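# Load the lathe feed lane with blanks in colour order

## Task

Using blanks taken from the stock racks along the bench, fill the feed lane at the bench's end with a single tightly packed row of steel blanks. Each must lie square across the lane, and their painted ends, counted from the lane's stop outward, must read yellow, blue, yellow, blue, red, yellow. Every blank not in that row, including any already sitting in the lane at the start, must finish lying centered in one of the rack slots.

## Robot and tools

Robot: two arms on one floor track. left_arm rides carriage left_rail (always the one at larger y) and has a five-finger left hand; right_arm rides right_rail and has a right hand. The left hand mirrors the right. Each arm base sits at x = 0, y = its carriage position_m, z = 0.03 m, facing +x.

Scene frame: fixed to the table, whose top is z = 0. +x points where the arms face, +y to their left, +z up. The track runs along y at x = 0, with y = 0 at its middle. The table edge is at x = 0.31 m. Positions are in metres; orientations are quaternions in wxyz order.

Hand point: a point 0.05 m in front of the palm and 0.15 m out from the wrist flange. Its +z runs along the straight fingers and its +y points out of the palm. Its +x runs across the palm away from the thumb on the right hand and toward the thumb on the left hand. Straight fingers reach 0.06 to 0.07 m past the point. A bracket on the little-finger side of the wrist can strike things. With the palm level, the wrist can hang below the hand point.

execute_actions(actions, cameras): runs a list of actions in order. Each action may hold rows, steps, until, and rail commands.
- rows: up to 15 rows, each applied for one control step (1/30 s). A row is one list of 28 numbers, each in [-1, 1], covering both arms even if only one moves. The left block comes first: dx, dy, dz, rx, ry, rz, little, ring, middle, index, thumb_bend, thumb_turn, force_limit, speed. The right block follows in the same order.
- Pose numbers are offsets, not poses. They count from that arm's Hand target as it stood when the action began, in that Hand target's own axes. Every row counts from that same start, not from the row before. 1.0 means 0.6 m for dx, dy, dz and 180 degrees for the rotation vector rx, ry, rz. Six zeros hold the current Hand target.
- Hand numbers: for the fingers, +1 is straight and -1 is curled. For thumb_bend, +1 is straight and -1 fully bent. For thumb_turn, +1 is beside the palm and -1 is opposite the fingers. force_limit runs from -1 to +1, about 0 to 10 N (thumb 15 N). speed rises from near zero at -1 to full at +0.48 and stays full above that. For a gentle grip, close at speed -0.94 or lower. With the thumb opposed, the hand holds objects about 0.035 to 0.065 m thick. There is no "no change" value: to keep a hand as it is, repeat the last eight numbers you sent it.
- steps: 1 to 450, default 15, at least one per row. After the last row, the arms keep heading to that row's target.
- until: ends the action early on rail conditions, e.g. {"left_rail": {"position_status": ["!=", "moving"]}}, or {"all": {"status": "ended"}}.
- left_rail / right_rail: position_m is an absolute spot on the track (left -1.1 to 2, right -2 to 1.1 m). speed_m_s is 0.01 to 1 and acceleration_factor is 0.1 to 1. {"stop": true} brakes the carriage. An out-of-range value makes the whole call refused.
- cameras: a list of names (cam_high, cam_bench_left, cam_bench_right, cam_left_wrist, cam_right_wrist, or "all"). An empty actions list returns every image.

To drive a carriage, send position_m, then an action with until position_status != moving. Let it arrive before reaching for something. Rows never move carriages, but an arm's target travels with its carriage. The carriages must stay about 0.9 m apart or more; ask for at least 0.98 m.

move(target, speed, blend, stop_force, zero, blocking, cameras): drives each hand point along a straight line. target is one 28-number row, or a list of up to 15 rows. Every row gives offsets from the Hand target at the move's start, not from the previous row. speed is the top speed in m/s, 0.002 to 3.2, default 0.25; one number or one per target. blend is in metres and rounds corners in a list (0 means stop at each target). stop_force is in N (4 to 120) and ends an arm's path when its wrist senses that much push. zero (true by default) re-zeros the sensor first. blocking=false returns early; it cannot be combined with stop_force. The result adds a move: line giving the ending (done, off_target, held, moving, fault) and any limits (paced, held).

wait(seconds 0 to 10) lets time pass. stop brakes a running move. zoom_image(camera, region [x0, y0, x1, y1] in image pixels, each side at most 504) gives a closer view. show_instructions shows the reference pages. zero_wrist_force(arm) re-zeros one wrist sensor. finished_scene ends the scene for good.

Result lines include:
- end_effector_position and velocities, in the scene frame.
- Hand target: the pose your next offsets start from.
- Joint positions: rail in m, then shoulder pan, shoulder lift, elbow, wrist 1, wrist 2, wrist 3 in rad.
- Joint velocities and joint torques.
- Wrist force and Wrist torque, in the hand's own axes.
- hand_measured, hand_stopped_by (moving, target, force, stalled, fault) and hand_load_n, six values each in motor order. A lost grip shows as hand_load_n dropping to about 0.
- Rail position_m, position_status (moving, done, contact_stop, time_out, stopped, stopped_with_arm, stopped_for_other_arm, stopped_for_other_carriage) and position_answer (taken or not_taken).

Avoid the following:
- Letting anything fall off the table, or setting it down off the table; this ends the scene.
- Arms touching each other, or one hand closing on the other hand's fingers.
- Aiming past a firm contact. The arms are stiff, and about 150 N of outside force, or joint torque over the limits, stops an arm for 10 s.
- Fast starts while holding a part. Ramp the offsets a little per row instead.
- Overloading the fingers, and releasing a part while it is still moving.
- Long holds or stretched reaches, which heat the motors.

Commanded orientation is clipped to within 32 degrees of the hand's current orientation at each step. Steer paths around the arm's own base.

Each tool is called after "Request:" by a JSON object that holds its "api" and its "payload", one argument or row to a line.

Reference images:

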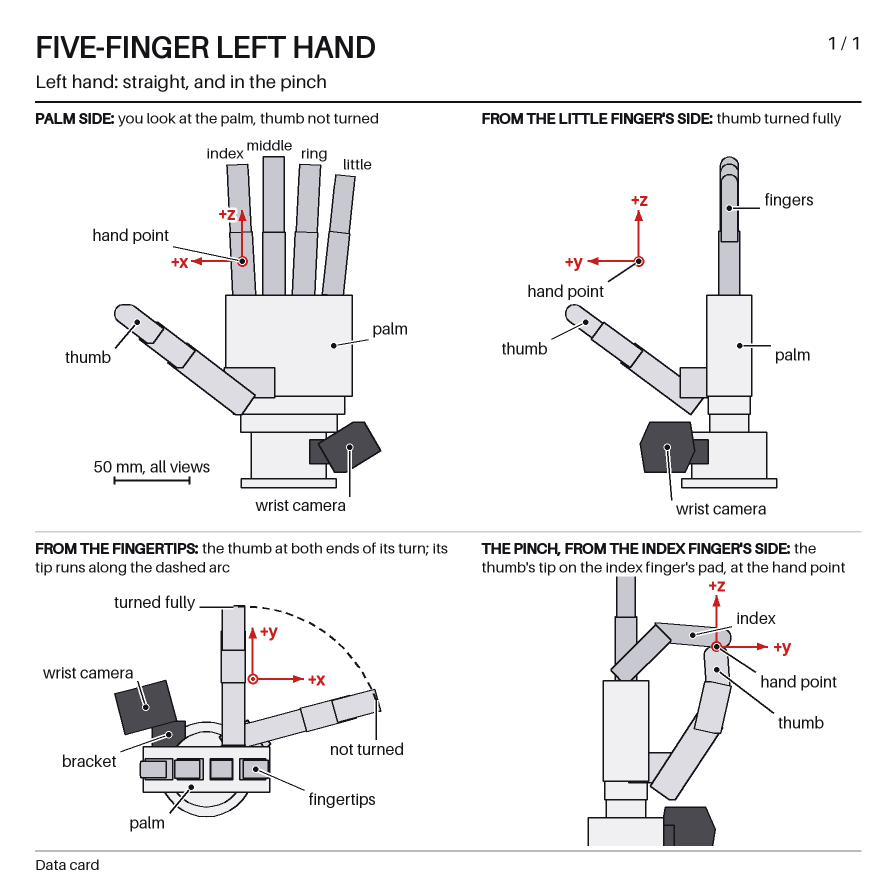

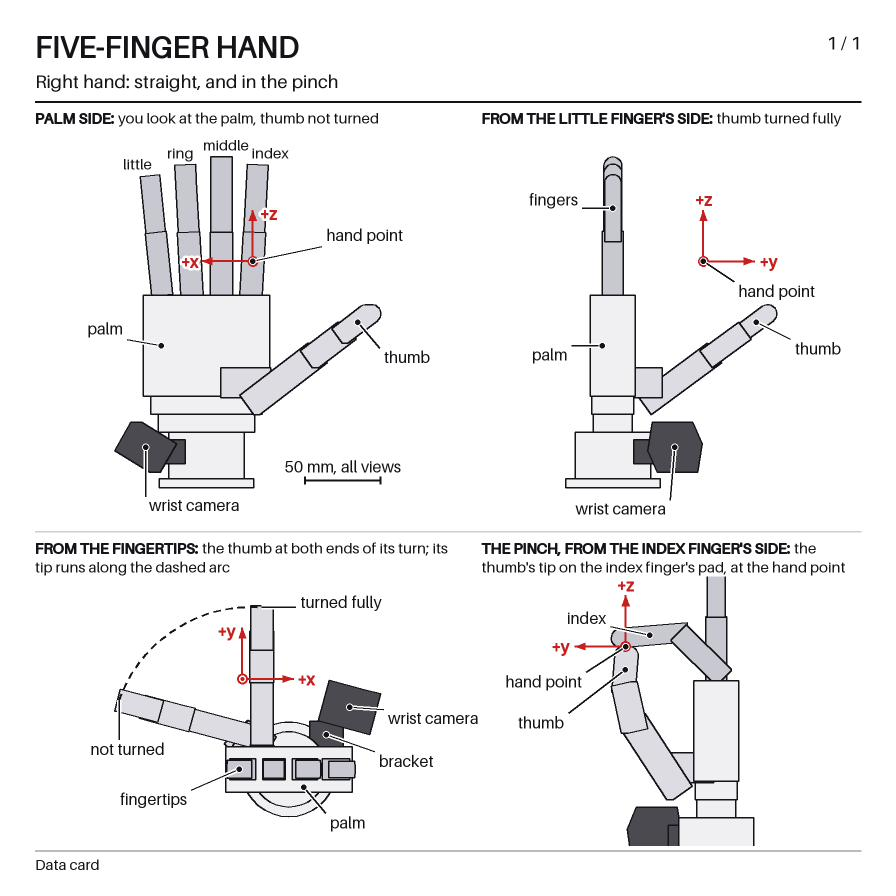

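## Session

Request:
{"api": "execute_actions", "payload": {
  "actions": []
}}

Scene clock: 0.00 s.
left_arm: end_effector_position=(+0.4295, +1.4296, +0.2494) hand_measured=(+1.000, +1.000, +1.000, +1.000, +1.000, +1.000) hand_load_n=(+0.0, +0.0, +0.0, +0.0, +0.0, +0.0) hand_stopped_by=(target, target, target, target, target, target) hand_force_limit=0.00 hand_speed=-0.80 end_effector_quat_wxyz=(+0.000, +1.000, +0.000, +0.000) | right_arm: end_effector_position=(+0.4295, -0.7242, +0.2494) hand_measured=(+1.000, +1.000, +1.000, +1.000, +1.000, +1.000) hand_load_n=(+0.0, +0.0, +0.0, +0.0, -0.5, +0.0) hand_stopped_by=(target, target, target, target, target, target) hand_force_limit=0.00 hand_speed=-0.80 end_effector_quat_wxyz=(+0.000, +0.000, +1.000, +0.000)
Joint positions: left_arm=[1.423 -0.281 -1.567 2.134 1.004 1.571 1.29] | right_arm=[-0.851 -0.28 -1.567 2.134 1.004 1.571 -1.851]
Joint velocities: within noise
Joint torques (N m): no reading
Wrist force (N): no reading
Wrist torque (N m): no reading
Wrist force, peak (N): no reading
Hand target: left_arm +0.4295, +1.4296, +0.2494; +0.000, +1.000, +0.000, +0.000 | right_arm +0.4295, -0.7242, +0.2494; +0.000, +0.000, +1.000, +0.000
left_rail: position_m=1.423 position_status=done
right_rail: position_m=-0.851 position_status=done

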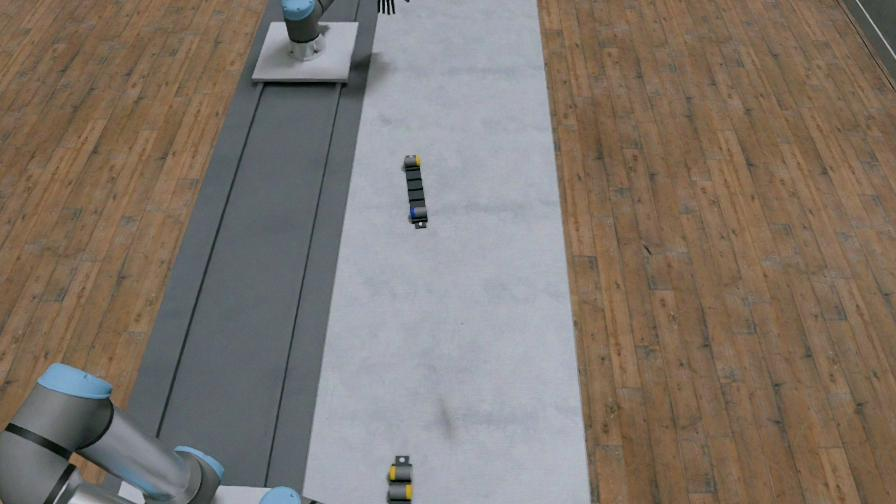

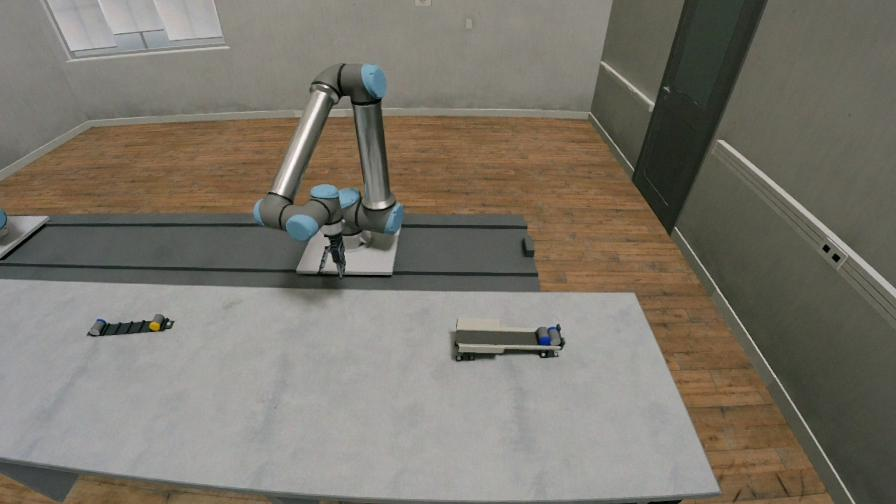

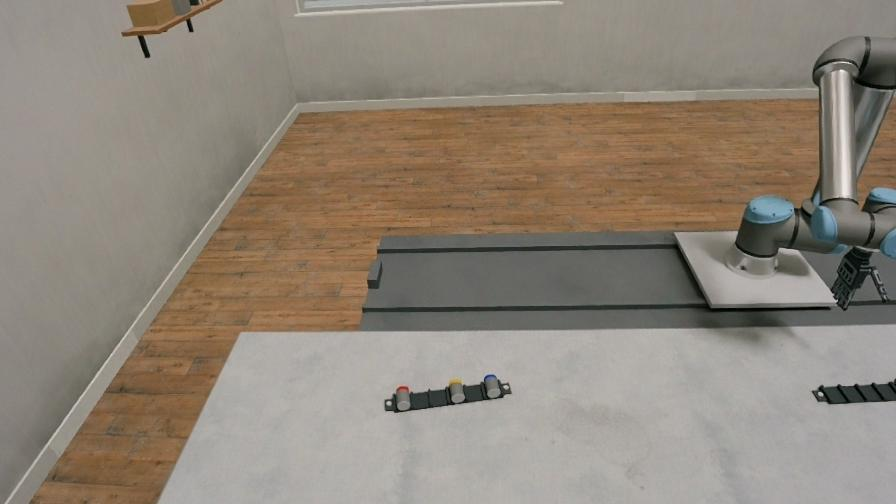

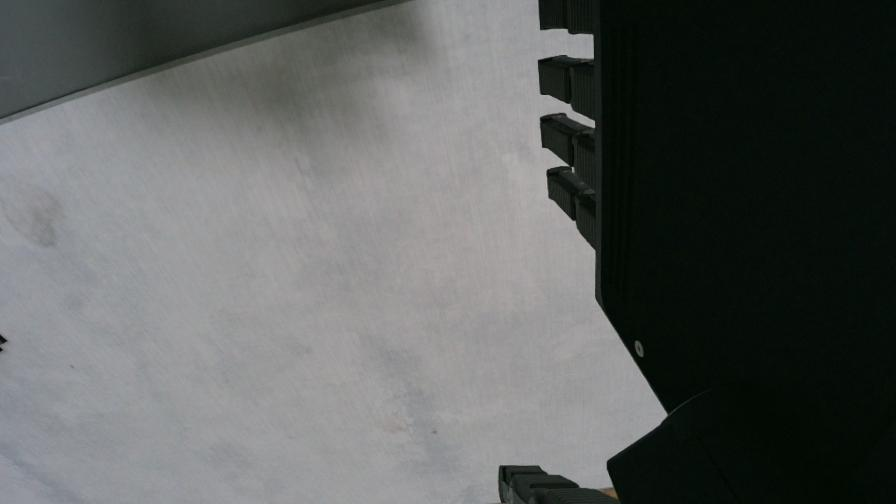

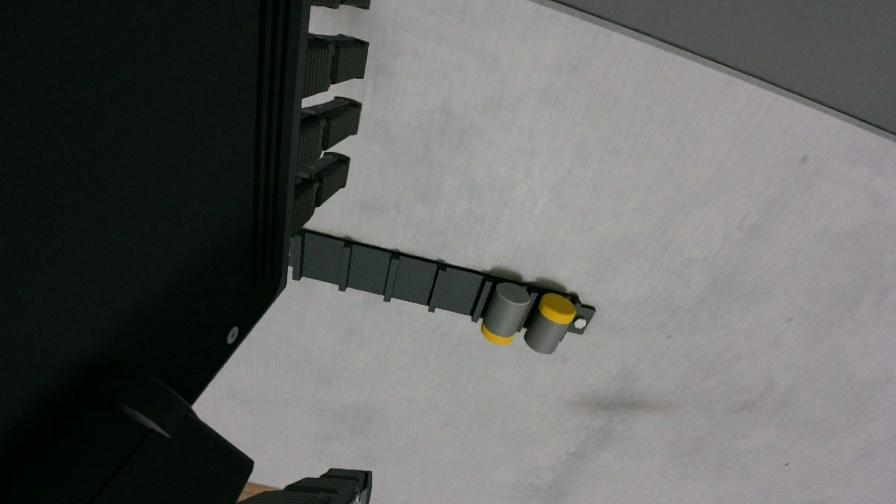

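Request:
{"api": "zoom_image", "payload": {
  "camera": "cam_bench_left",
  "region": [430, 300, 590, 380]
}}

Request:
{"api": "zoom_image", "payload": {
  "camera": "cam_bench_left",
  "region": [70, 290, 210, 360]
}}

Request:
{"api": "zoom_image", "payload": {
  "camera": "cam_bench_right",
  "region": [370, 360, 530, 430]
}}

Request:
{"api": "zoom_image", "payload": {
  "camera": "cam_bench_right",
  "region": [796, 360, 896, 420]
}}

Request:
{"api": "zoom_image", "payload": {
  "camera": "cam_high",
  "region": [360, 140, 480, 240]
}}

Request:
{"api": "zoom_image", "payload": {
  "camera": "cam_high",
  "region": [360, 444, 450, 504]
}}

Request:
{"api": "zoom_image", "payload": {
  "camera": "cam_right_wrist",
  "region": [280, 200, 640, 400]
}}

Scaled by 3.150 from the camera's 896x504 image, which has a finer 1280x720 frame.

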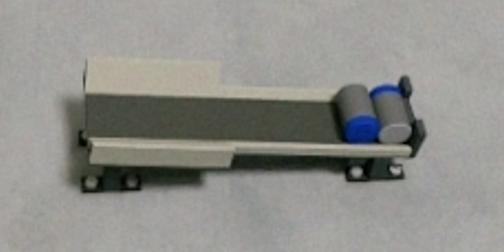

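Scaled by 3.600 from the camera's 896x504 image, which has a finer 1280x720 frame.

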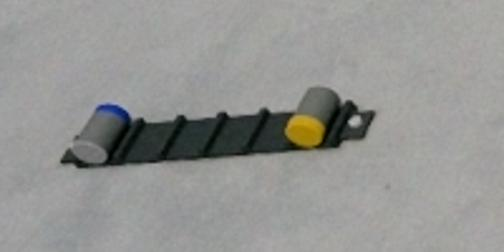

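Scaled by 3.150 from the camera's 896x504 image, which has a finer 1280x720 frame.

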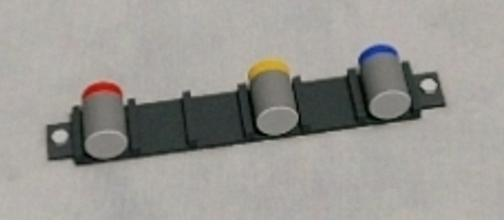

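Scaled by 5.040 from the camera's 896x504 image, which has a finer 1280x720 frame.

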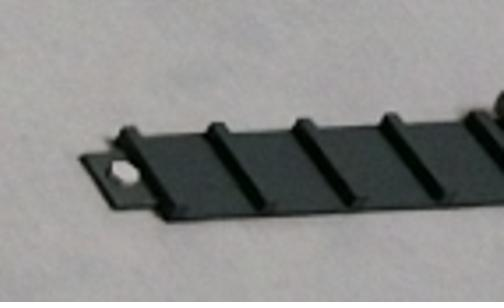

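Scaled by 4.200 from the camera's 896x504 image, which has a finer 1280x720 frame.

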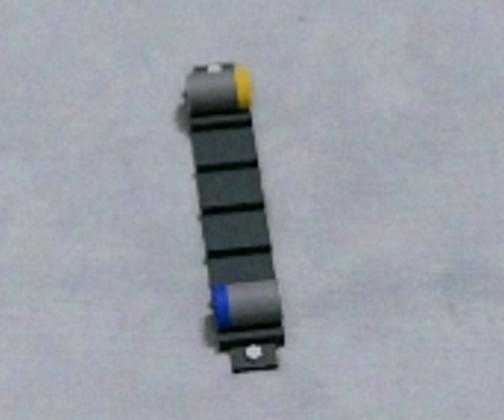

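Scaled by 5.600 from the camera's 896x504 image, which has a finer 1280x720 frame.

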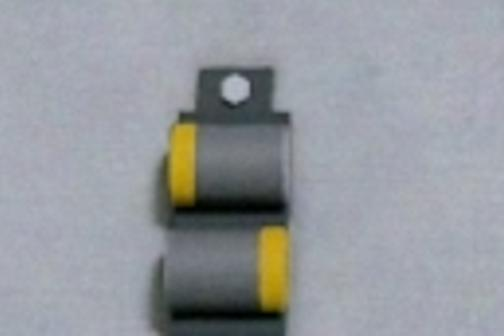

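Scaled by 1.400 from the camera's 896x504 image, which has a finer 1280x720 frame.

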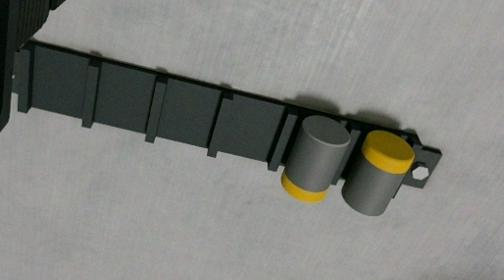

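Request:
{"api": "execute_actions", "payload": {
  "actions": [
    {"left_rail":{"position_m":1.95},"right_rail":{"position_m":-1.75},"steps":150,"until":{"all":{"status":"ended"}}}
  ],
  "cameras": ["all"]
}}

Scene clock: 63.13 s.
left_arm: end_effector_position=(+0.4295, +1.9562, +0.2494) hand_measured=(+1.000, +1.000, +1.000, +1.000, +1.000, +1.000) hand_load_n=(+0.0, +0.0, +0.0, +0.0, -0.5, +0.0) hand_stopped_by=(target, target, target, target, target, target) hand_force_limit=0.00 hand_speed=-0.80 end_effector_quat_wxyz=(+0.000, +1.000, +0.000, +0.000) | right_arm: end_effector_position=(+0.4295, -1.6234, +0.2494) hand_measured=(+1.000, +1.000, +1.000, +1.000, +1.000, +1.000) hand_load_n=(+0.0, +0.0, +0.0, +0.0, +0.0, +0.0) hand_stopped_by=(target, target, target, target, target, target) hand_force_limit=0.00 hand_speed=-0.80 end_effector_quat_wxyz=(+0.000, +0.000, +1.000, +0.000)
Joint positions: left_arm=[1.95 -0.281 -1.567 2.134 1.004 1.571 1.29] | right_arm=[-1.75 -0.281 -1.567 2.134 1.004 1.571 -1.851]
Joint torques (N m): left_arm=[2.53 -35.8 -29.8 5.12 0.23 -0.1] | right_arm=[-1.9 -34.46 -29.84 4.33 -0.41 0.16]
Wrist force (N): left_arm=[0.2 0.3 0.2] | right_arm=[0.1 -0.2 0.1]
Wrist torque (N m): left_arm=[0.05 -0.03 0.01] | right_arm=[-0.04 -0.02 0.00]
Wrist force, peak (N): left_arm=[0.1 2.4 0.1] | right_arm=[-0.1 -2.1 -0.1]
Hand target: left_arm +0.4295, +1.9562, +0.2494; +0.000, +1.000, +0.000, +0.000 | right_arm +0.4295, -1.6234, +0.2494; +0.000, +0.000, +1.000, +0.000
left_rail: position_m=1.950 position_status=done
right_rail: position_m=-1.750 position_status=done
camera_calibration:
cam_left_wrist: T_world_to_cam=[[0.197119, 0.980379, 0.000564048, -2.0054], [0.862086, -0.173609, 0.476096, -0.145704], [0.466853, -0.0933615, -0.879393, 0.313437], [0, 0, 0, 1]] pos_world=[0.374582, 1.97002, 0.346135]
cam_right_wrist: T_world_to_cam=[[-0.272424, 0.961631, -0.032427, 1.68826], [0.842421, 0.254665, 0.47484, -0.0588034], [0.464879, 0.102041, -0.879474, 0.298654], [0, 0, 0, 1]] pos_world=[0.370624, -1.63899, 0.345326]

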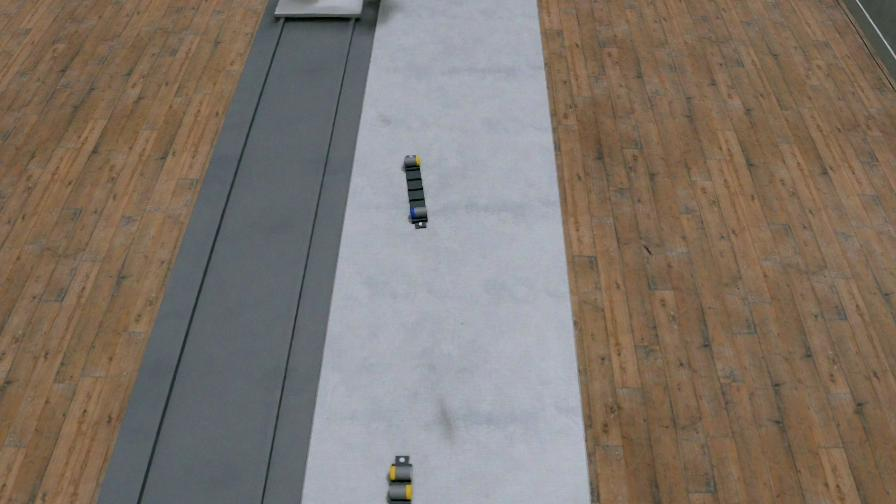

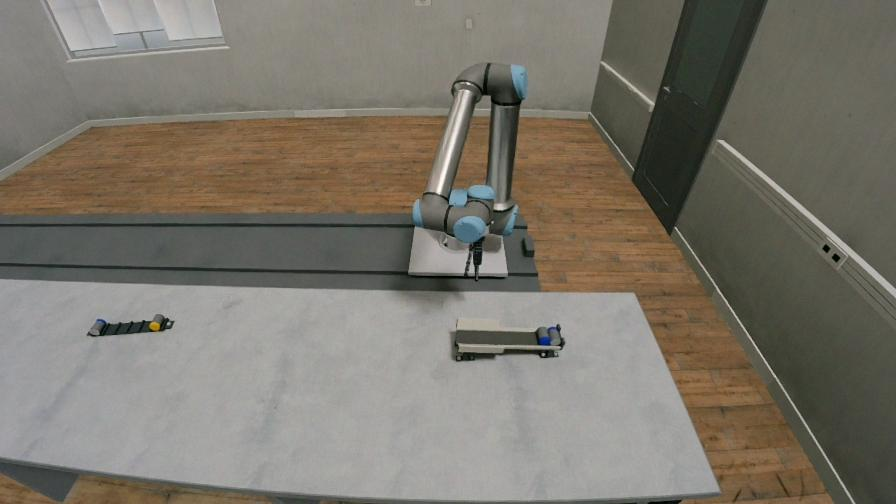

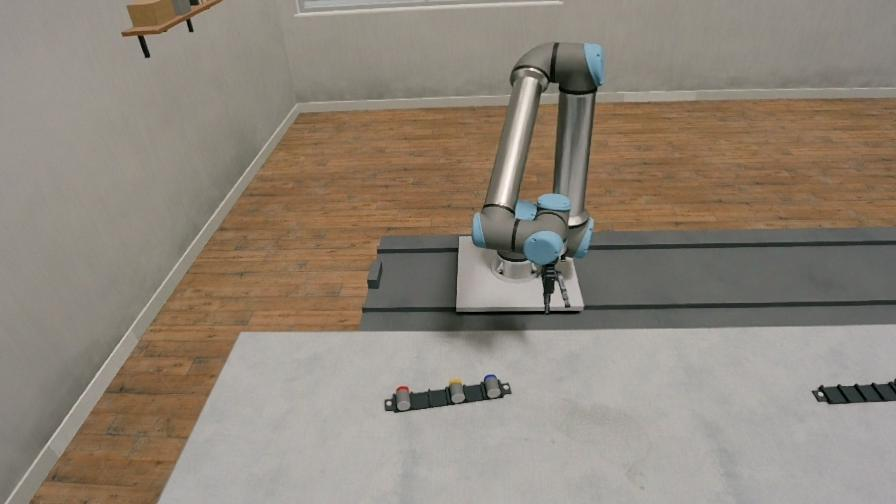

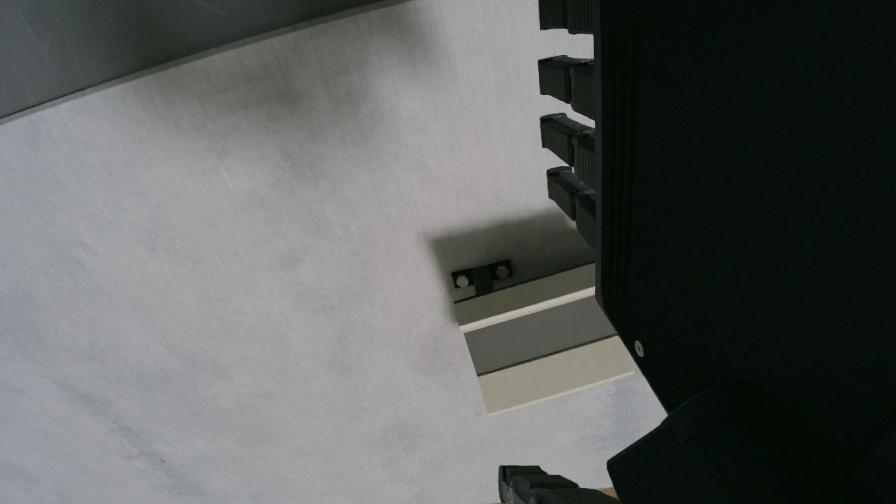

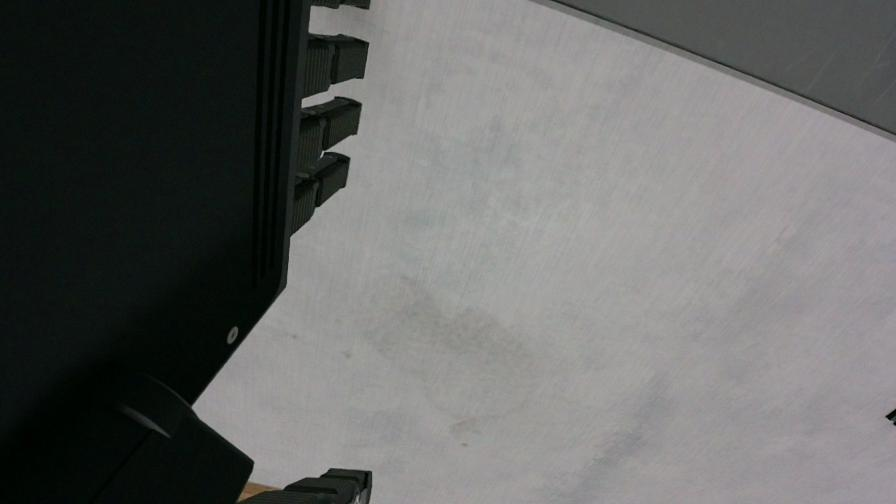

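Request:
{"api": "move", "payload": {
  "target": [0,0,-0.166,0,0,-0.5,1,1,1,1,1,-1,0,0,0,0,-0.166,0,0,0.5,1,1,1,1,1,-1,0,0],
  "speed": 0.5,
  "cameras": ["cam_left_wrist","cam_right_wrist"]
}}

Scene clock: 98.67 s.
left_arm: end_effector_position=(+0.4295, +1.9562, +0.3490) hand_measured=(+1.000, +1.000, +1.000, +1.000, +1.000, -1.000) hand_load_n=(+0.0, +0.0, +0.0, +0.0, +0.0, +0.5) hand_stopped_by=(target, target, target, target, target, target) hand_force_limit=0.00 hand_speed=0.00 end_effector_quat_wxyz=(+0.000, +0.707, +0.707, +0.000) | right_arm: end_effector_position=(+0.4295, -1.6235, +0.3490) hand_measured=(+1.000, +1.000, +1.000, +1.000, +1.000, -1.000) hand_load_n=(+0.0, +0.0, +0.0, +0.0, +0.0, +0.0) hand_stopped_by=(target, target, target, target, target, target) hand_force_limit=0.00 hand_speed=0.00 end_effector_quat_wxyz=(+0.000, +0.707, +0.707, +0.000)
Joint positions: left_arm=[1.95 -0.556 -1.716 2.075 1.212 1.571 -0.556] | right_arm=[-1.75 -0.046 -1.656 2.023 1.204 1.571 -0.046]
Joint torques (N m): left_arm=[-10.5 -13.21 -44.36 6.9 -2.01 -1.99] | right_arm=[12.51 -14.39 -39.61 5.64 2.21 3.58]
Wrist force (N): left_arm=[0.1 0.3 -0.4] | right_arm=[-0.4 -0.3 -0.2]
Wrist torque (N m): left_arm=[0.14 -0.09 0.09] | right_arm=[-0.02 0.06 -0.15]
Wrist force, peak (N): left_arm=[1.1 -0.6 0.0] | right_arm=[-0.6 -0.5 0.1]
Hand target: left_arm +0.4295, +1.9562, +0.3490; +0.000, +0.707, +0.707, +0.000 | right_arm +0.4295, -1.6235, +0.3490; +0.000, +0.707, +0.707, +0.000
Off the commanded pose: left_arm 0.000 m, 0 deg | right_arm 0.000 m, 0 deg.
left_rail: position_m=1.950 position_status=done
right_rail: position_m=-1.750 position_status=done
move: done
camera_calibration:
cam_left_wrist: T_world_to_cam=[[-0.980362, 0.197203, 0.000611304, 0.0323087], [0.173705, 0.862067, 0.476096, -1.92345], [0.0933607, 0.466852, -0.879393, -0.534451], [0, 0, 0, 1]] pos_world=[0.415683, 1.90128, 0.445735]
cam_right_wrist: T_world_to_cam=[[0.961604, 0.272517, -0.0324488, 0.0428038], [0.254765, -0.842434, 0.474763, -1.63478], [0.102045, -0.4648, -0.879516, -0.378155], [0, 0, 0, 1]] pos_world=[0.413913, -1.56462, 0.444926]
Images, in order (width x height): cam_left_wrist 896x504, cam_right_wrist 896x504.

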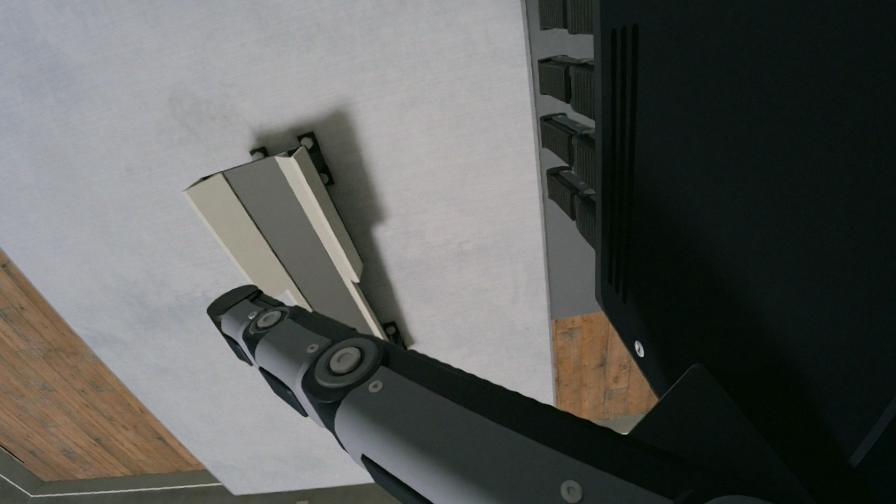

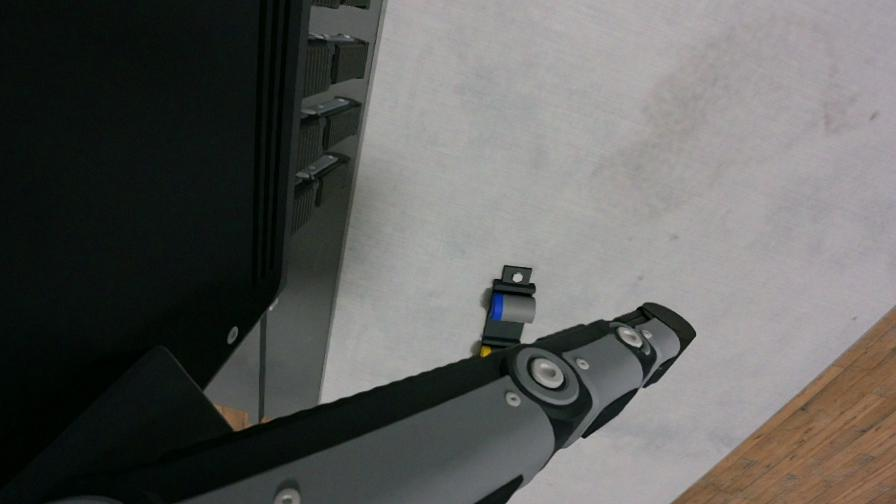

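Request:
{"api": "move", "payload": {
  "target": [0.15,0,0,0,0,0,1,1,1,1,1,1,0,0,-0.3,0,0,0,0,0,1,1,1,1,1,1,0,0],
  "speed": 0.5,
  "cameras": ["cam_left_wrist","cam_right_wrist"]
}}

Scene clock: 102.27 s.
left_arm: end_effector_position=(+0.4295, +2.0462, +0.3490) hand_measured=(+1.000, +1.000, +1.000, +1.000, +1.000, +1.000) hand_load_n=(+0.0, +0.0, +0.0, +0.0, +0.0, +0.0) hand_stopped_by=(target, target, target, target, target, target) hand_force_limit=0.00 hand_speed=0.00 end_effector_quat_wxyz=(+0.000, +0.707, +0.707, +0.000) | right_arm: end_effector_position=(+0.4295, -1.8034, +0.3490) hand_measured=(+1.000, +1.000, +1.000, +1.000, +1.000, +1.000) hand_load_n=(+0.0, +0.0, +0.0, +0.0, +0.0, +0.0) hand_stopped_by=(target, target, target, target, target, target) hand_force_limit=0.00 hand_speed=0.00 end_effector_quat_wxyz=(+0.000, +0.707, +0.707, +0.000)
Joint positions: left_arm=[1.95 -0.308 -1.706 2.067 1.21 1.571 -0.308] | right_arm=[-1.75 -0.551 -1.716 2.075 1.212 1.571 -0.551]
Joint torques (N m): left_arm=[19.03 -13.57 -45.23 3.51 2.06 2.04] | right_arm=[-11.36 -8.83 -40.96 5.98 -3.11 -4.47]
Wrist force (N): left_arm=[-0.3 0.1 0.2] | right_arm=[-0.2 -0.2 -0.2]
Wrist torque (N m): left_arm=[0.07 -0.01 -0.20] | right_arm=[-0.03 0.07 0.07]
Wrist force, peak (N): left_arm=[-1.6 0.4 0.1] | right_arm=[-2.6 -0.3 -0.4]
Hand target: left_arm +0.4295, +2.0462, +0.3490; +0.000, +0.707, +0.707, +0.000 | right_arm +0.4295, -1.8034, +0.3490; +0.000, +0.707, +0.707, +0.000
Off the commanded pose: left_arm 0.000 m, 0 deg | right_arm 0.000 m, 0 deg.
left_rail: position_m=1.950 position_status=done
right_rail: position_m=-1.750 position_status=done
move: done
camera_calibration:
cam_left_wrist: T_world_to_cam=[[-0.980379, 0.197119, 0.000564048, 0.0147558], [0.173609, 0.862086, 0.476096, -2.00104], [0.0933615, 0.466853, -0.879393, -0.576469], [0, 0, 0, 1]] pos_world=[0.415683, 1.99128, 0.445735]
cam_right_wrist: T_world_to_cam=[[0.961632, 0.27242, -0.0324248, 0.0916657], [0.25466, -0.842422, 0.47484, -1.78639], [0.102041, -0.464879, -0.879474, -0.461974], [0, 0, 0, 1]] pos_world=[0.413913, -1.74462, 0.444926]
Images, in order (width x height): cam_left_wrist 896x504, cam_right_wrist 896x504.

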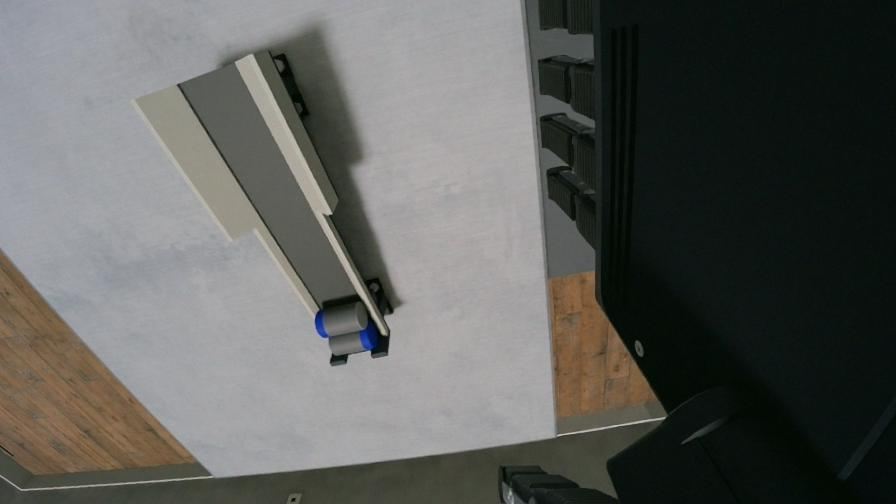

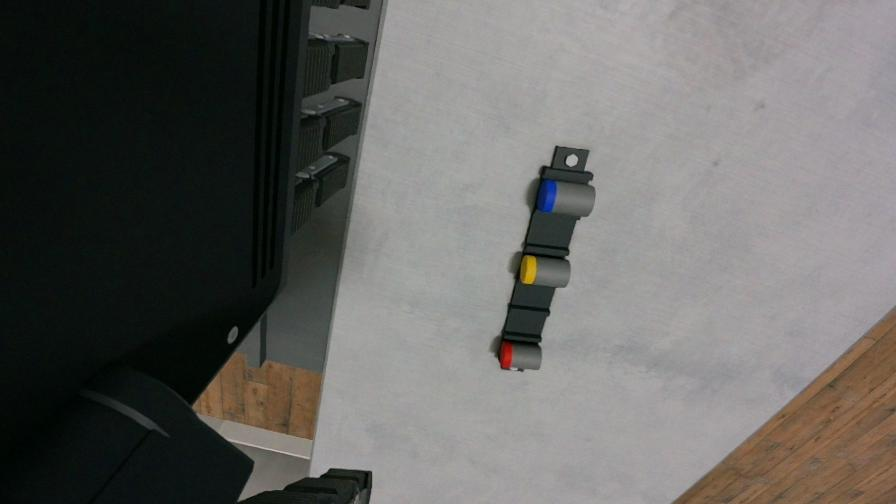

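Request:
{"api": "zoom_image", "payload": {
  "camera": "cam_left_wrist",
  "region": [120, 30, 440, 380]
}}

Request:
{"api": "zoom_image", "payload": {
  "camera": "cam_right_wrist",
  "region": [470, 130, 630, 390]
}}

Request:
{"api": "zoom_image", "payload": {
  "camera": "cam_left_wrist",
  "region": [290, 200, 410, 380]
}}

Scaled by 1.440 from the camera's 896x504 image, which has a finer 1280x720 frame.

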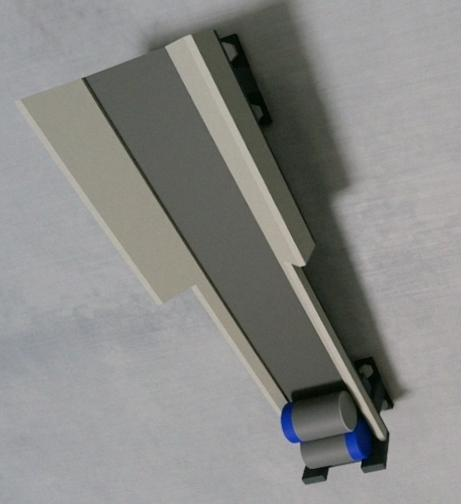

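Scaled by 1.938 from the camera's 896x504 image, which has a finer 1280x720 frame.

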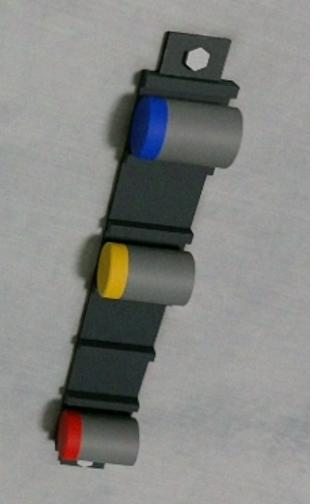

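Scaled by 2.800 from the camera's 896x504 image, which has a finer 1280x720 frame.

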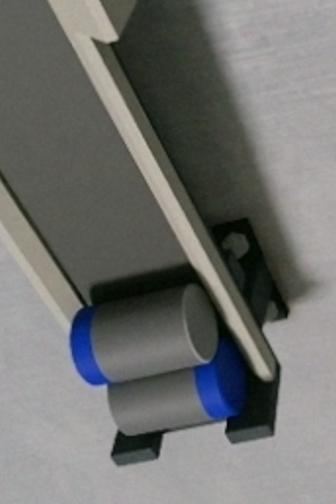

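Request:
{"api": "move", "payload": {
  "target": [
    [0.2,0.1,0.05,0,0,0.5,1,1,1,1,1,-1,0,0,0,0,0,0,0,0,1,1,1,1,1,1,0,0],
    [0.354,0.306,0.25,0.012,0.414,0.888,1,1,1,1,1,-1,0,0,0,0,0,0,0,0,1,1,1,1,1,1,0,0]
  ],
  "speed": 0.5,
  "blend": [0.05,0],
  "cameras": ["cam_left_wrist","cam_bench_left"]
}}

Scene clock: 165.00 s.
left_arm: end_effector_position=(+0.6131, +2.2586, +0.1990) hand_measured=(+1.000, +1.000, +1.000, +1.000, +1.000, -1.000) hand_load_n=(+0.0, -0.5, +0.0, +0.0, +0.0, +0.0) hand_stopped_by=(target, target, target, target, target, target) hand_force_limit=0.00 hand_speed=0.00 end_effector_quat_wxyz=(-0.307, +0.663, -0.618, +0.290) | right_arm: end_effector_position=(+0.4295, -1.8034, +0.3490) hand_measured=(+1.000, +1.000, +1.000, +1.000, +1.000, +1.000) hand_load_n=(+0.0, +0.0, +0.0, +0.0, +0.0, +0.0) hand_stopped_by=(target, target, target, target, target, target) hand_force_limit=0.00 hand_speed=0.00 end_effector_quat_wxyz=(+0.000, +0.707, +0.707, +0.000)
Joint positions: left_arm=[1.95 0.316 -1.373 1.934 0.153 1.763 3.3] | right_arm=[-1.75 -0.551 -1.716 2.075 1.212 1.571 -0.551]
Joint torques (N m): left_arm=[16.1 -41.3 -44.29 -0.92 2.01 2.8] | right_arm=[-7.88 -8.47 -40.21 6.14 -2.91 -3.84]
Wrist force (N): left_arm=[1.6 1.1 -1.1] | right_arm=[-0.1 -0.3 -0.2]
Wrist torque (N m): left_arm=[0.26 -0.33 -0.15] | right_arm=[-0.04 0.05 0.07]
Wrist force, peak (N): left_arm=[1.6 1.4 -1.3] | right_arm=[-0.2 -0.6 -0.5]
Hand target: left_arm +0.6131, +2.2586, +0.1990; -0.307, +0.663, -0.618, +0.290 | right_arm +0.4295, -1.8034, +0.3490; +0.000, +0.707, +0.707, +0.000
Off the commanded pose: left_arm 0.000 m, 0 deg | right_arm 0.000 m, 0 deg.
left_rail: position_m=1.950 position_status=done
right_rail: position_m=-1.750 position_status=done
move: done
camera_calibration:
cam_left_wrist: T_world_to_cam=[[0.6417, -0.150511, 0.752042, -0.205896], [-0.416784, -0.891568, 0.177196, 2.23765], [0.643826, -0.427146, -0.63485, 0.808385], [0, 0, 0, 1]] pos_world=[0.544282, 2.30933, 0.271542]
Images, in order (width x height): cam_bench_left 896x504, cam_left_wrist 896x504.

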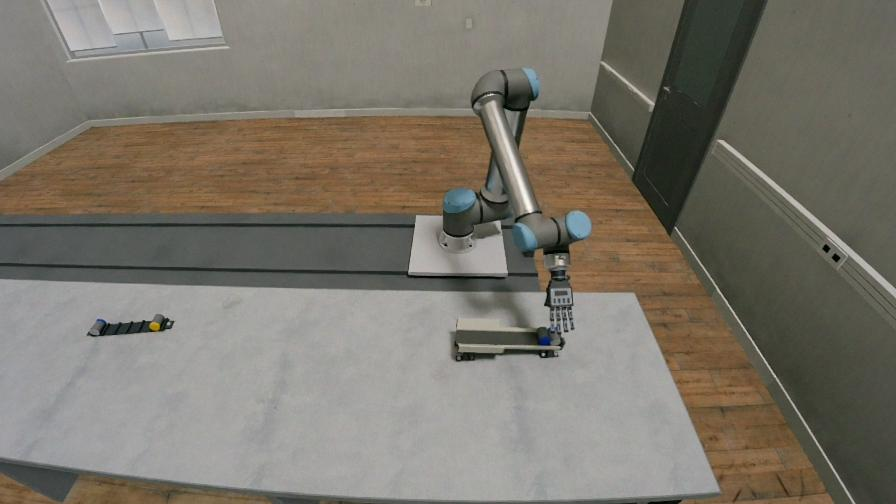

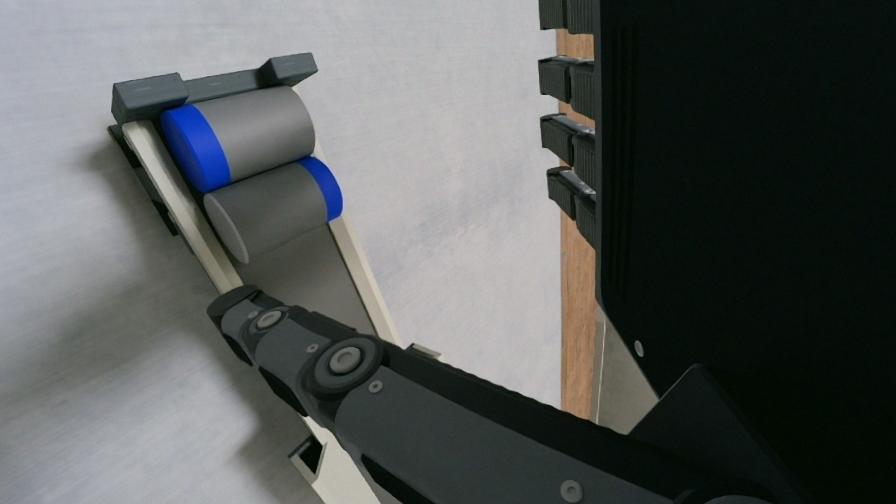

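Request:
{"api": "zoom_image", "payload": {
  "camera": "cam_left_wrist",
  "region": [90, 40, 450, 360]
}}

Scaled by 1.400 from the camera's 896x504 image, which has a finer 1280x720 frame.

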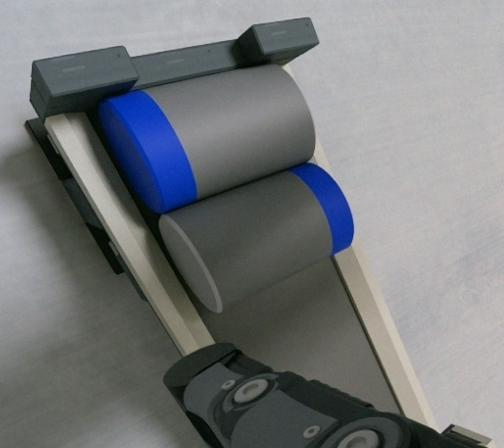

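Request:
{"api": "move", "payload": {
  "target": [0.0067,0.102,0.082,0,0,0,1,1,1,1,1,-1,0,0,0,0,0,0,0,0,1,1,1,1,1,1,0,0],
  "speed": 0.25,
  "cameras": ["cam_left_wrist"]
}}

Request:
{"api": "zoom_image", "payload": {
  "camera": "cam_left_wrist",
  "region": [60, 0, 560, 400]
}}

Scene clock: 226.33 s.
left_arm: end_effector_position=(+0.6117, +2.2541, +0.1206) hand_measured=(+1.000, +1.000, +1.000, +1.000, +1.000, -1.000) hand_load_n=(+0.0, +0.0, +0.0, +0.0, +0.0, +0.0) hand_stopped_by=(target, target, target, target, target, target) hand_force_limit=0.00 hand_speed=0.00 end_effector_quat_wxyz=(-0.307, +0.663, -0.618, +0.290) | right_arm: end_effector_position=(+0.4295, -1.8034, +0.3490) hand_measured=(+1.000, +1.000, +1.000, +1.000, +1.000, +1.000) hand_load_n=(+0.0, +0.0, +0.0, +0.0, +0.0, +0.0) hand_stopped_by=(target, target, target, target, target, target) hand_force_limit=0.00 hand_speed=0.00 end_effector_quat_wxyz=(+0.000, +0.707, +0.707, +0.000)
Joint positions: left_arm=[1.95 0.309 -1.297 2.004 0.006 1.758 3.295] | right_arm=[-1.75 -0.551 -1.716 2.075 1.212 1.571 -0.551]
Joint torques (N m): left_arm=[-9.85 -45.26 -21.12 -0.01 -1.19 -2.6] | right_arm=[-10.82 -9.22 -40.14 5.71 -3.09 -4]
Wrist force (N): left_arm=[1.3 1.3 -1.0] | right_arm=[-0.4 -0.1 -0.1]
Wrist torque (N m): left_arm=[0.23 -0.22 0.10] | right_arm=[-0.02 0.09 0.06]
Wrist force, peak (N): left_arm=[1.9 1.3 -1.5] | right_arm=[-0.4 -0.5 -0.4]
Hand target: left_arm +0.6117, +2.2541, +0.1205; -0.307, +0.663, -0.618, +0.290 | right_arm +0.4295, -1.8034, +0.3490; +0.000, +0.707, +0.707, +0.000
Off the commanded pose: left_arm 0.000 m, 0 deg | right_arm 0.000 m, 0 deg.
left_rail: position_m=1.950 position_status=done
right_rail: position_m=-1.750 position_status=done
move: done
camera_calibration:
cam_left_wrist: T_world_to_cam=[[0.641641, -0.150638, 0.752068, -0.146386], [-0.416874, -0.891547, 0.177089, 2.24703], [0.643827, -0.427145, -0.634849, 0.757461], [0, 0, 0, 1]] pos_world=[0.542982, 2.30483, 0.193041]
Images, in order (width x height): cam_left_wrist 896x504.

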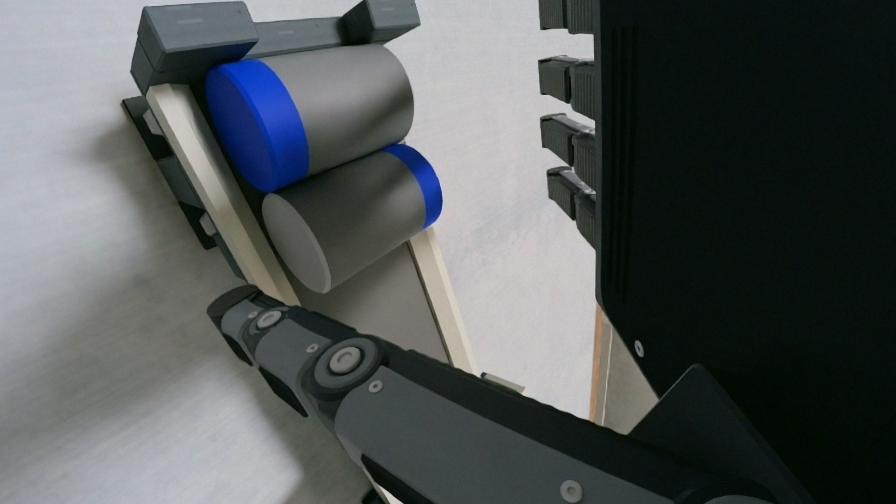

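Scaled by 1.008 from the camera's 896x504 image, which has a finer 1280x720 frame.

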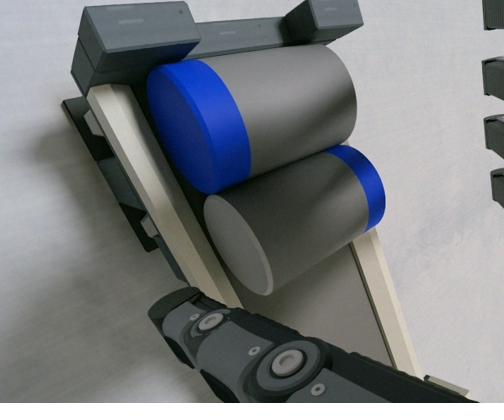

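Request:
{"api": "move", "payload": {
  "target": [
    [-0.0008,0.0388,0.0303,0,0,0,1,1,1,1,1,-1,0.4,0,0,0,0,0,0,0,1,1,1,1,1,1,0,0],
    [-0.0008,0.0388,0.0303,0,0,0,1,1,1,1,0.6,-1,0.4,0,0,0,0,0,0,0,1,1,1,1,1,1,0,0],
    [-0.0008,0.0388,0.0303,0,0,0,1,1,0.1,0.1,0.6,-1,0.4,-0.7,0,0,0,0,0,0,1,1,1,1,1,1,0,0]
  ],
  "speed": 0.15,
  "cameras": ["cam_left_wrist"]
}}

Request:
{"api": "zoom_image", "payload": {
  "camera": "cam_left_wrist",
  "region": [100, 0, 600, 400]
}}

Scene clock: 236.53 s.
left_arm: end_effector_position=(+0.6107, +2.2544, +0.0910) hand_measured=(+1.000, +1.000, +0.454, +0.314, +0.600, -1.000) hand_load_n=(+0.0, +0.0, +10.5, +9.0, +3.0, +0.0) hand_stopped_by=(target, target, force, force, target, target) hand_force_limit=0.40 hand_speed=-0.70 end_effector_quat_wxyz=(-0.307, +0.663, -0.618, +0.290) | right_arm: end_effector_position=(+0.4295, -1.8034, +0.3490) hand_measured=(+1.000, +1.000, +1.000, +1.000, +1.000, +1.000) hand_load_n=(+0.0, +0.0, +0.0, +0.0, +0.0, +0.0) hand_stopped_by=(target, target, target, target, target, target) hand_force_limit=0.00 hand_speed=0.00 end_effector_quat_wxyz=(+0.000, +0.707, +0.707, +0.000)
Joint positions: left_arm=[1.95 0.31 -1.262 2.025 -0.05 1.759 3.296] | right_arm=[-1.75 -0.551 -1.716 2.075 1.212 1.571 -0.551]
Joint torques (N m): left_arm=[16.1 -47.48 -18.63 9.22 0.73 2.34] | right_arm=[-9.62 -9.14 -40.69 6.08 -3.04 -4.01]
Wrist force (N): left_arm=[2.2 -14.8 1.2] | right_arm=[-0.3 0.0 -0.3]
Wrist torque (N m): left_arm=[1.09 -0.35 0.06] | right_arm=[0.02 0.08 0.07]
Wrist force, peak (N): left_arm=[2.4 -15.5 2.1] | right_arm=[-0.4 -0.7 -0.1]
Hand target: left_arm +0.6107, +2.2544, +0.0910; -0.307, +0.663, -0.618, +0.290 | right_arm +0.4295, -1.8034, +0.3490; +0.000, +0.707, +0.707, +0.000
Off the commanded pose: left_arm 0.000 m, 0 deg | right_arm 0.000 m, 0 deg.
left_rail: position_m=1.950 position_status=done
right_rail: position_m=-1.750 position_status=done
move: done
camera_calibration:
cam_left_wrist: T_world_to_cam=[[0.641519, -0.150644, 0.75217, -0.123309], [-0.416906, -0.891546, 0.177017, 2.25211], [0.643927, -0.427144, -0.634749, 0.739433], [0, 0, 0, 1]] pos_world=[0.541883, 2.30513, 0.163441]
Images, in order (width x height): cam_left_wrist 896x504.

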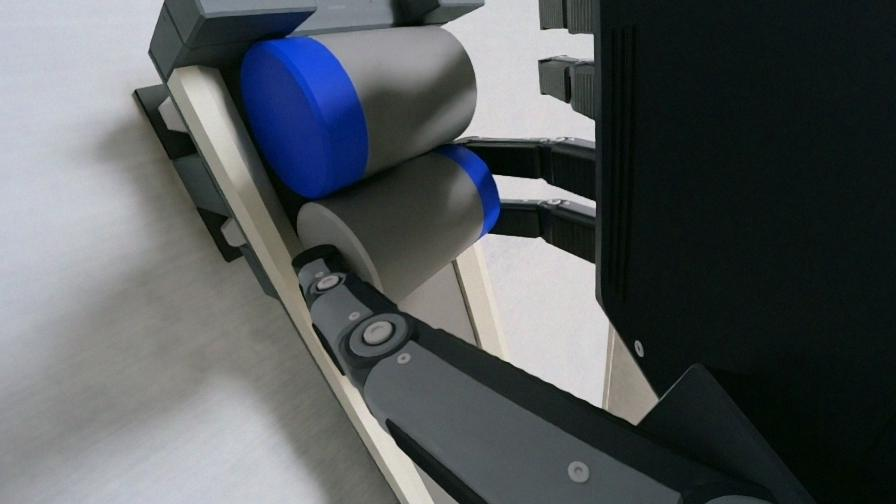

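Scaled by 1.008 from the camera's 896x504 image, which has a finer 1280x720 frame.

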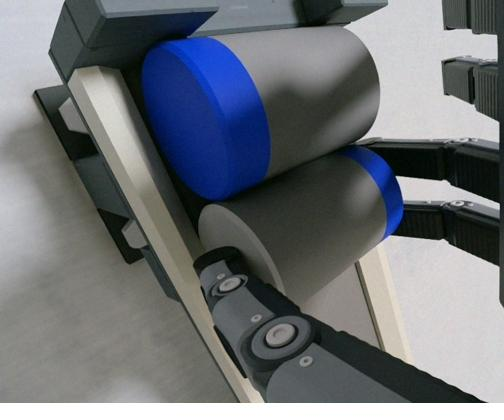

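Request:
{"api": "move", "payload": {
  "target": [0,0,0,0,0,0,1,1,0.1,0.1,0.3,-1,0.4,-0.8,0,0,0,0,0,0,1,1,1,1,1,1,0,0],
  "speed": 0.15,
  "cameras": []
}}

Scene clock: 248.27 s.
left_arm: end_effector_position=(+0.6107, +2.2544, +0.0910) hand_measured=(+1.000, +1.000, +0.454, +0.314, +0.582, -1.000) hand_load_n=(+0.0, +0.0, +11.0, +10.5, +10.0, +0.0) hand_stopped_by=(target, target, force, force, force, target) hand_force_limit=0.40 hand_speed=-0.80 end_effector_quat_wxyz=(-0.307, +0.663, -0.618, +0.290) | right_arm: end_effector_position=(+0.4295, -1.8034, +0.3490) hand_measured=(+1.000, +1.000, +1.000, +1.000, +1.000, +1.000) hand_load_n=(+0.0, +0.0, +0.0, +0.0, +0.0, +0.0) hand_stopped_by=(target, target, target, target, target, target) hand_force_limit=0.00 hand_speed=0.00 end_effector_quat_wxyz=(+0.000, +0.707, +0.707, +0.000)
Joint positions: left_arm=[1.95 0.31 -1.262 2.025 -0.049 1.759 3.296] | right_arm=[-1.75 -0.551 -1.716 2.075 1.212 1.571 -0.551]
Joint torques (N m): left_arm=[18.25 -47.05 -21.25 5.64 -0.54 2.18] | right_arm=[-12.45 -8.65 -40.72 5.44 -2.97 -3.81]
Wrist force (N): left_arm=[0.7 -12.0 -1.5] | right_arm=[-0.3 -0.3 -0.1]
Wrist torque (N m): left_arm=[1.21 -0.37 -0.01] | right_arm=[-0.05 0.08 0.06]
Wrist force, peak (N): left_arm=[1.4 -16.1 1.5] | right_arm=[-0.6 -0.6 -0.2]
Hand target: left_arm +0.6107, +2.2544, +0.0910; -0.307, +0.663, -0.618, +0.290 | right_arm +0.4295, -1.8034, +0.3490; +0.000, +0.707, +0.707, +0.000
Off the commanded pose: left_arm 0.000 m, 0 deg | right_arm 0.000 m, 0 deg.
left_rail: position_m=1.950 position_status=done
right_rail: position_m=-1.750 position_status=done
move: done
No camera images: "cameras" was empty.


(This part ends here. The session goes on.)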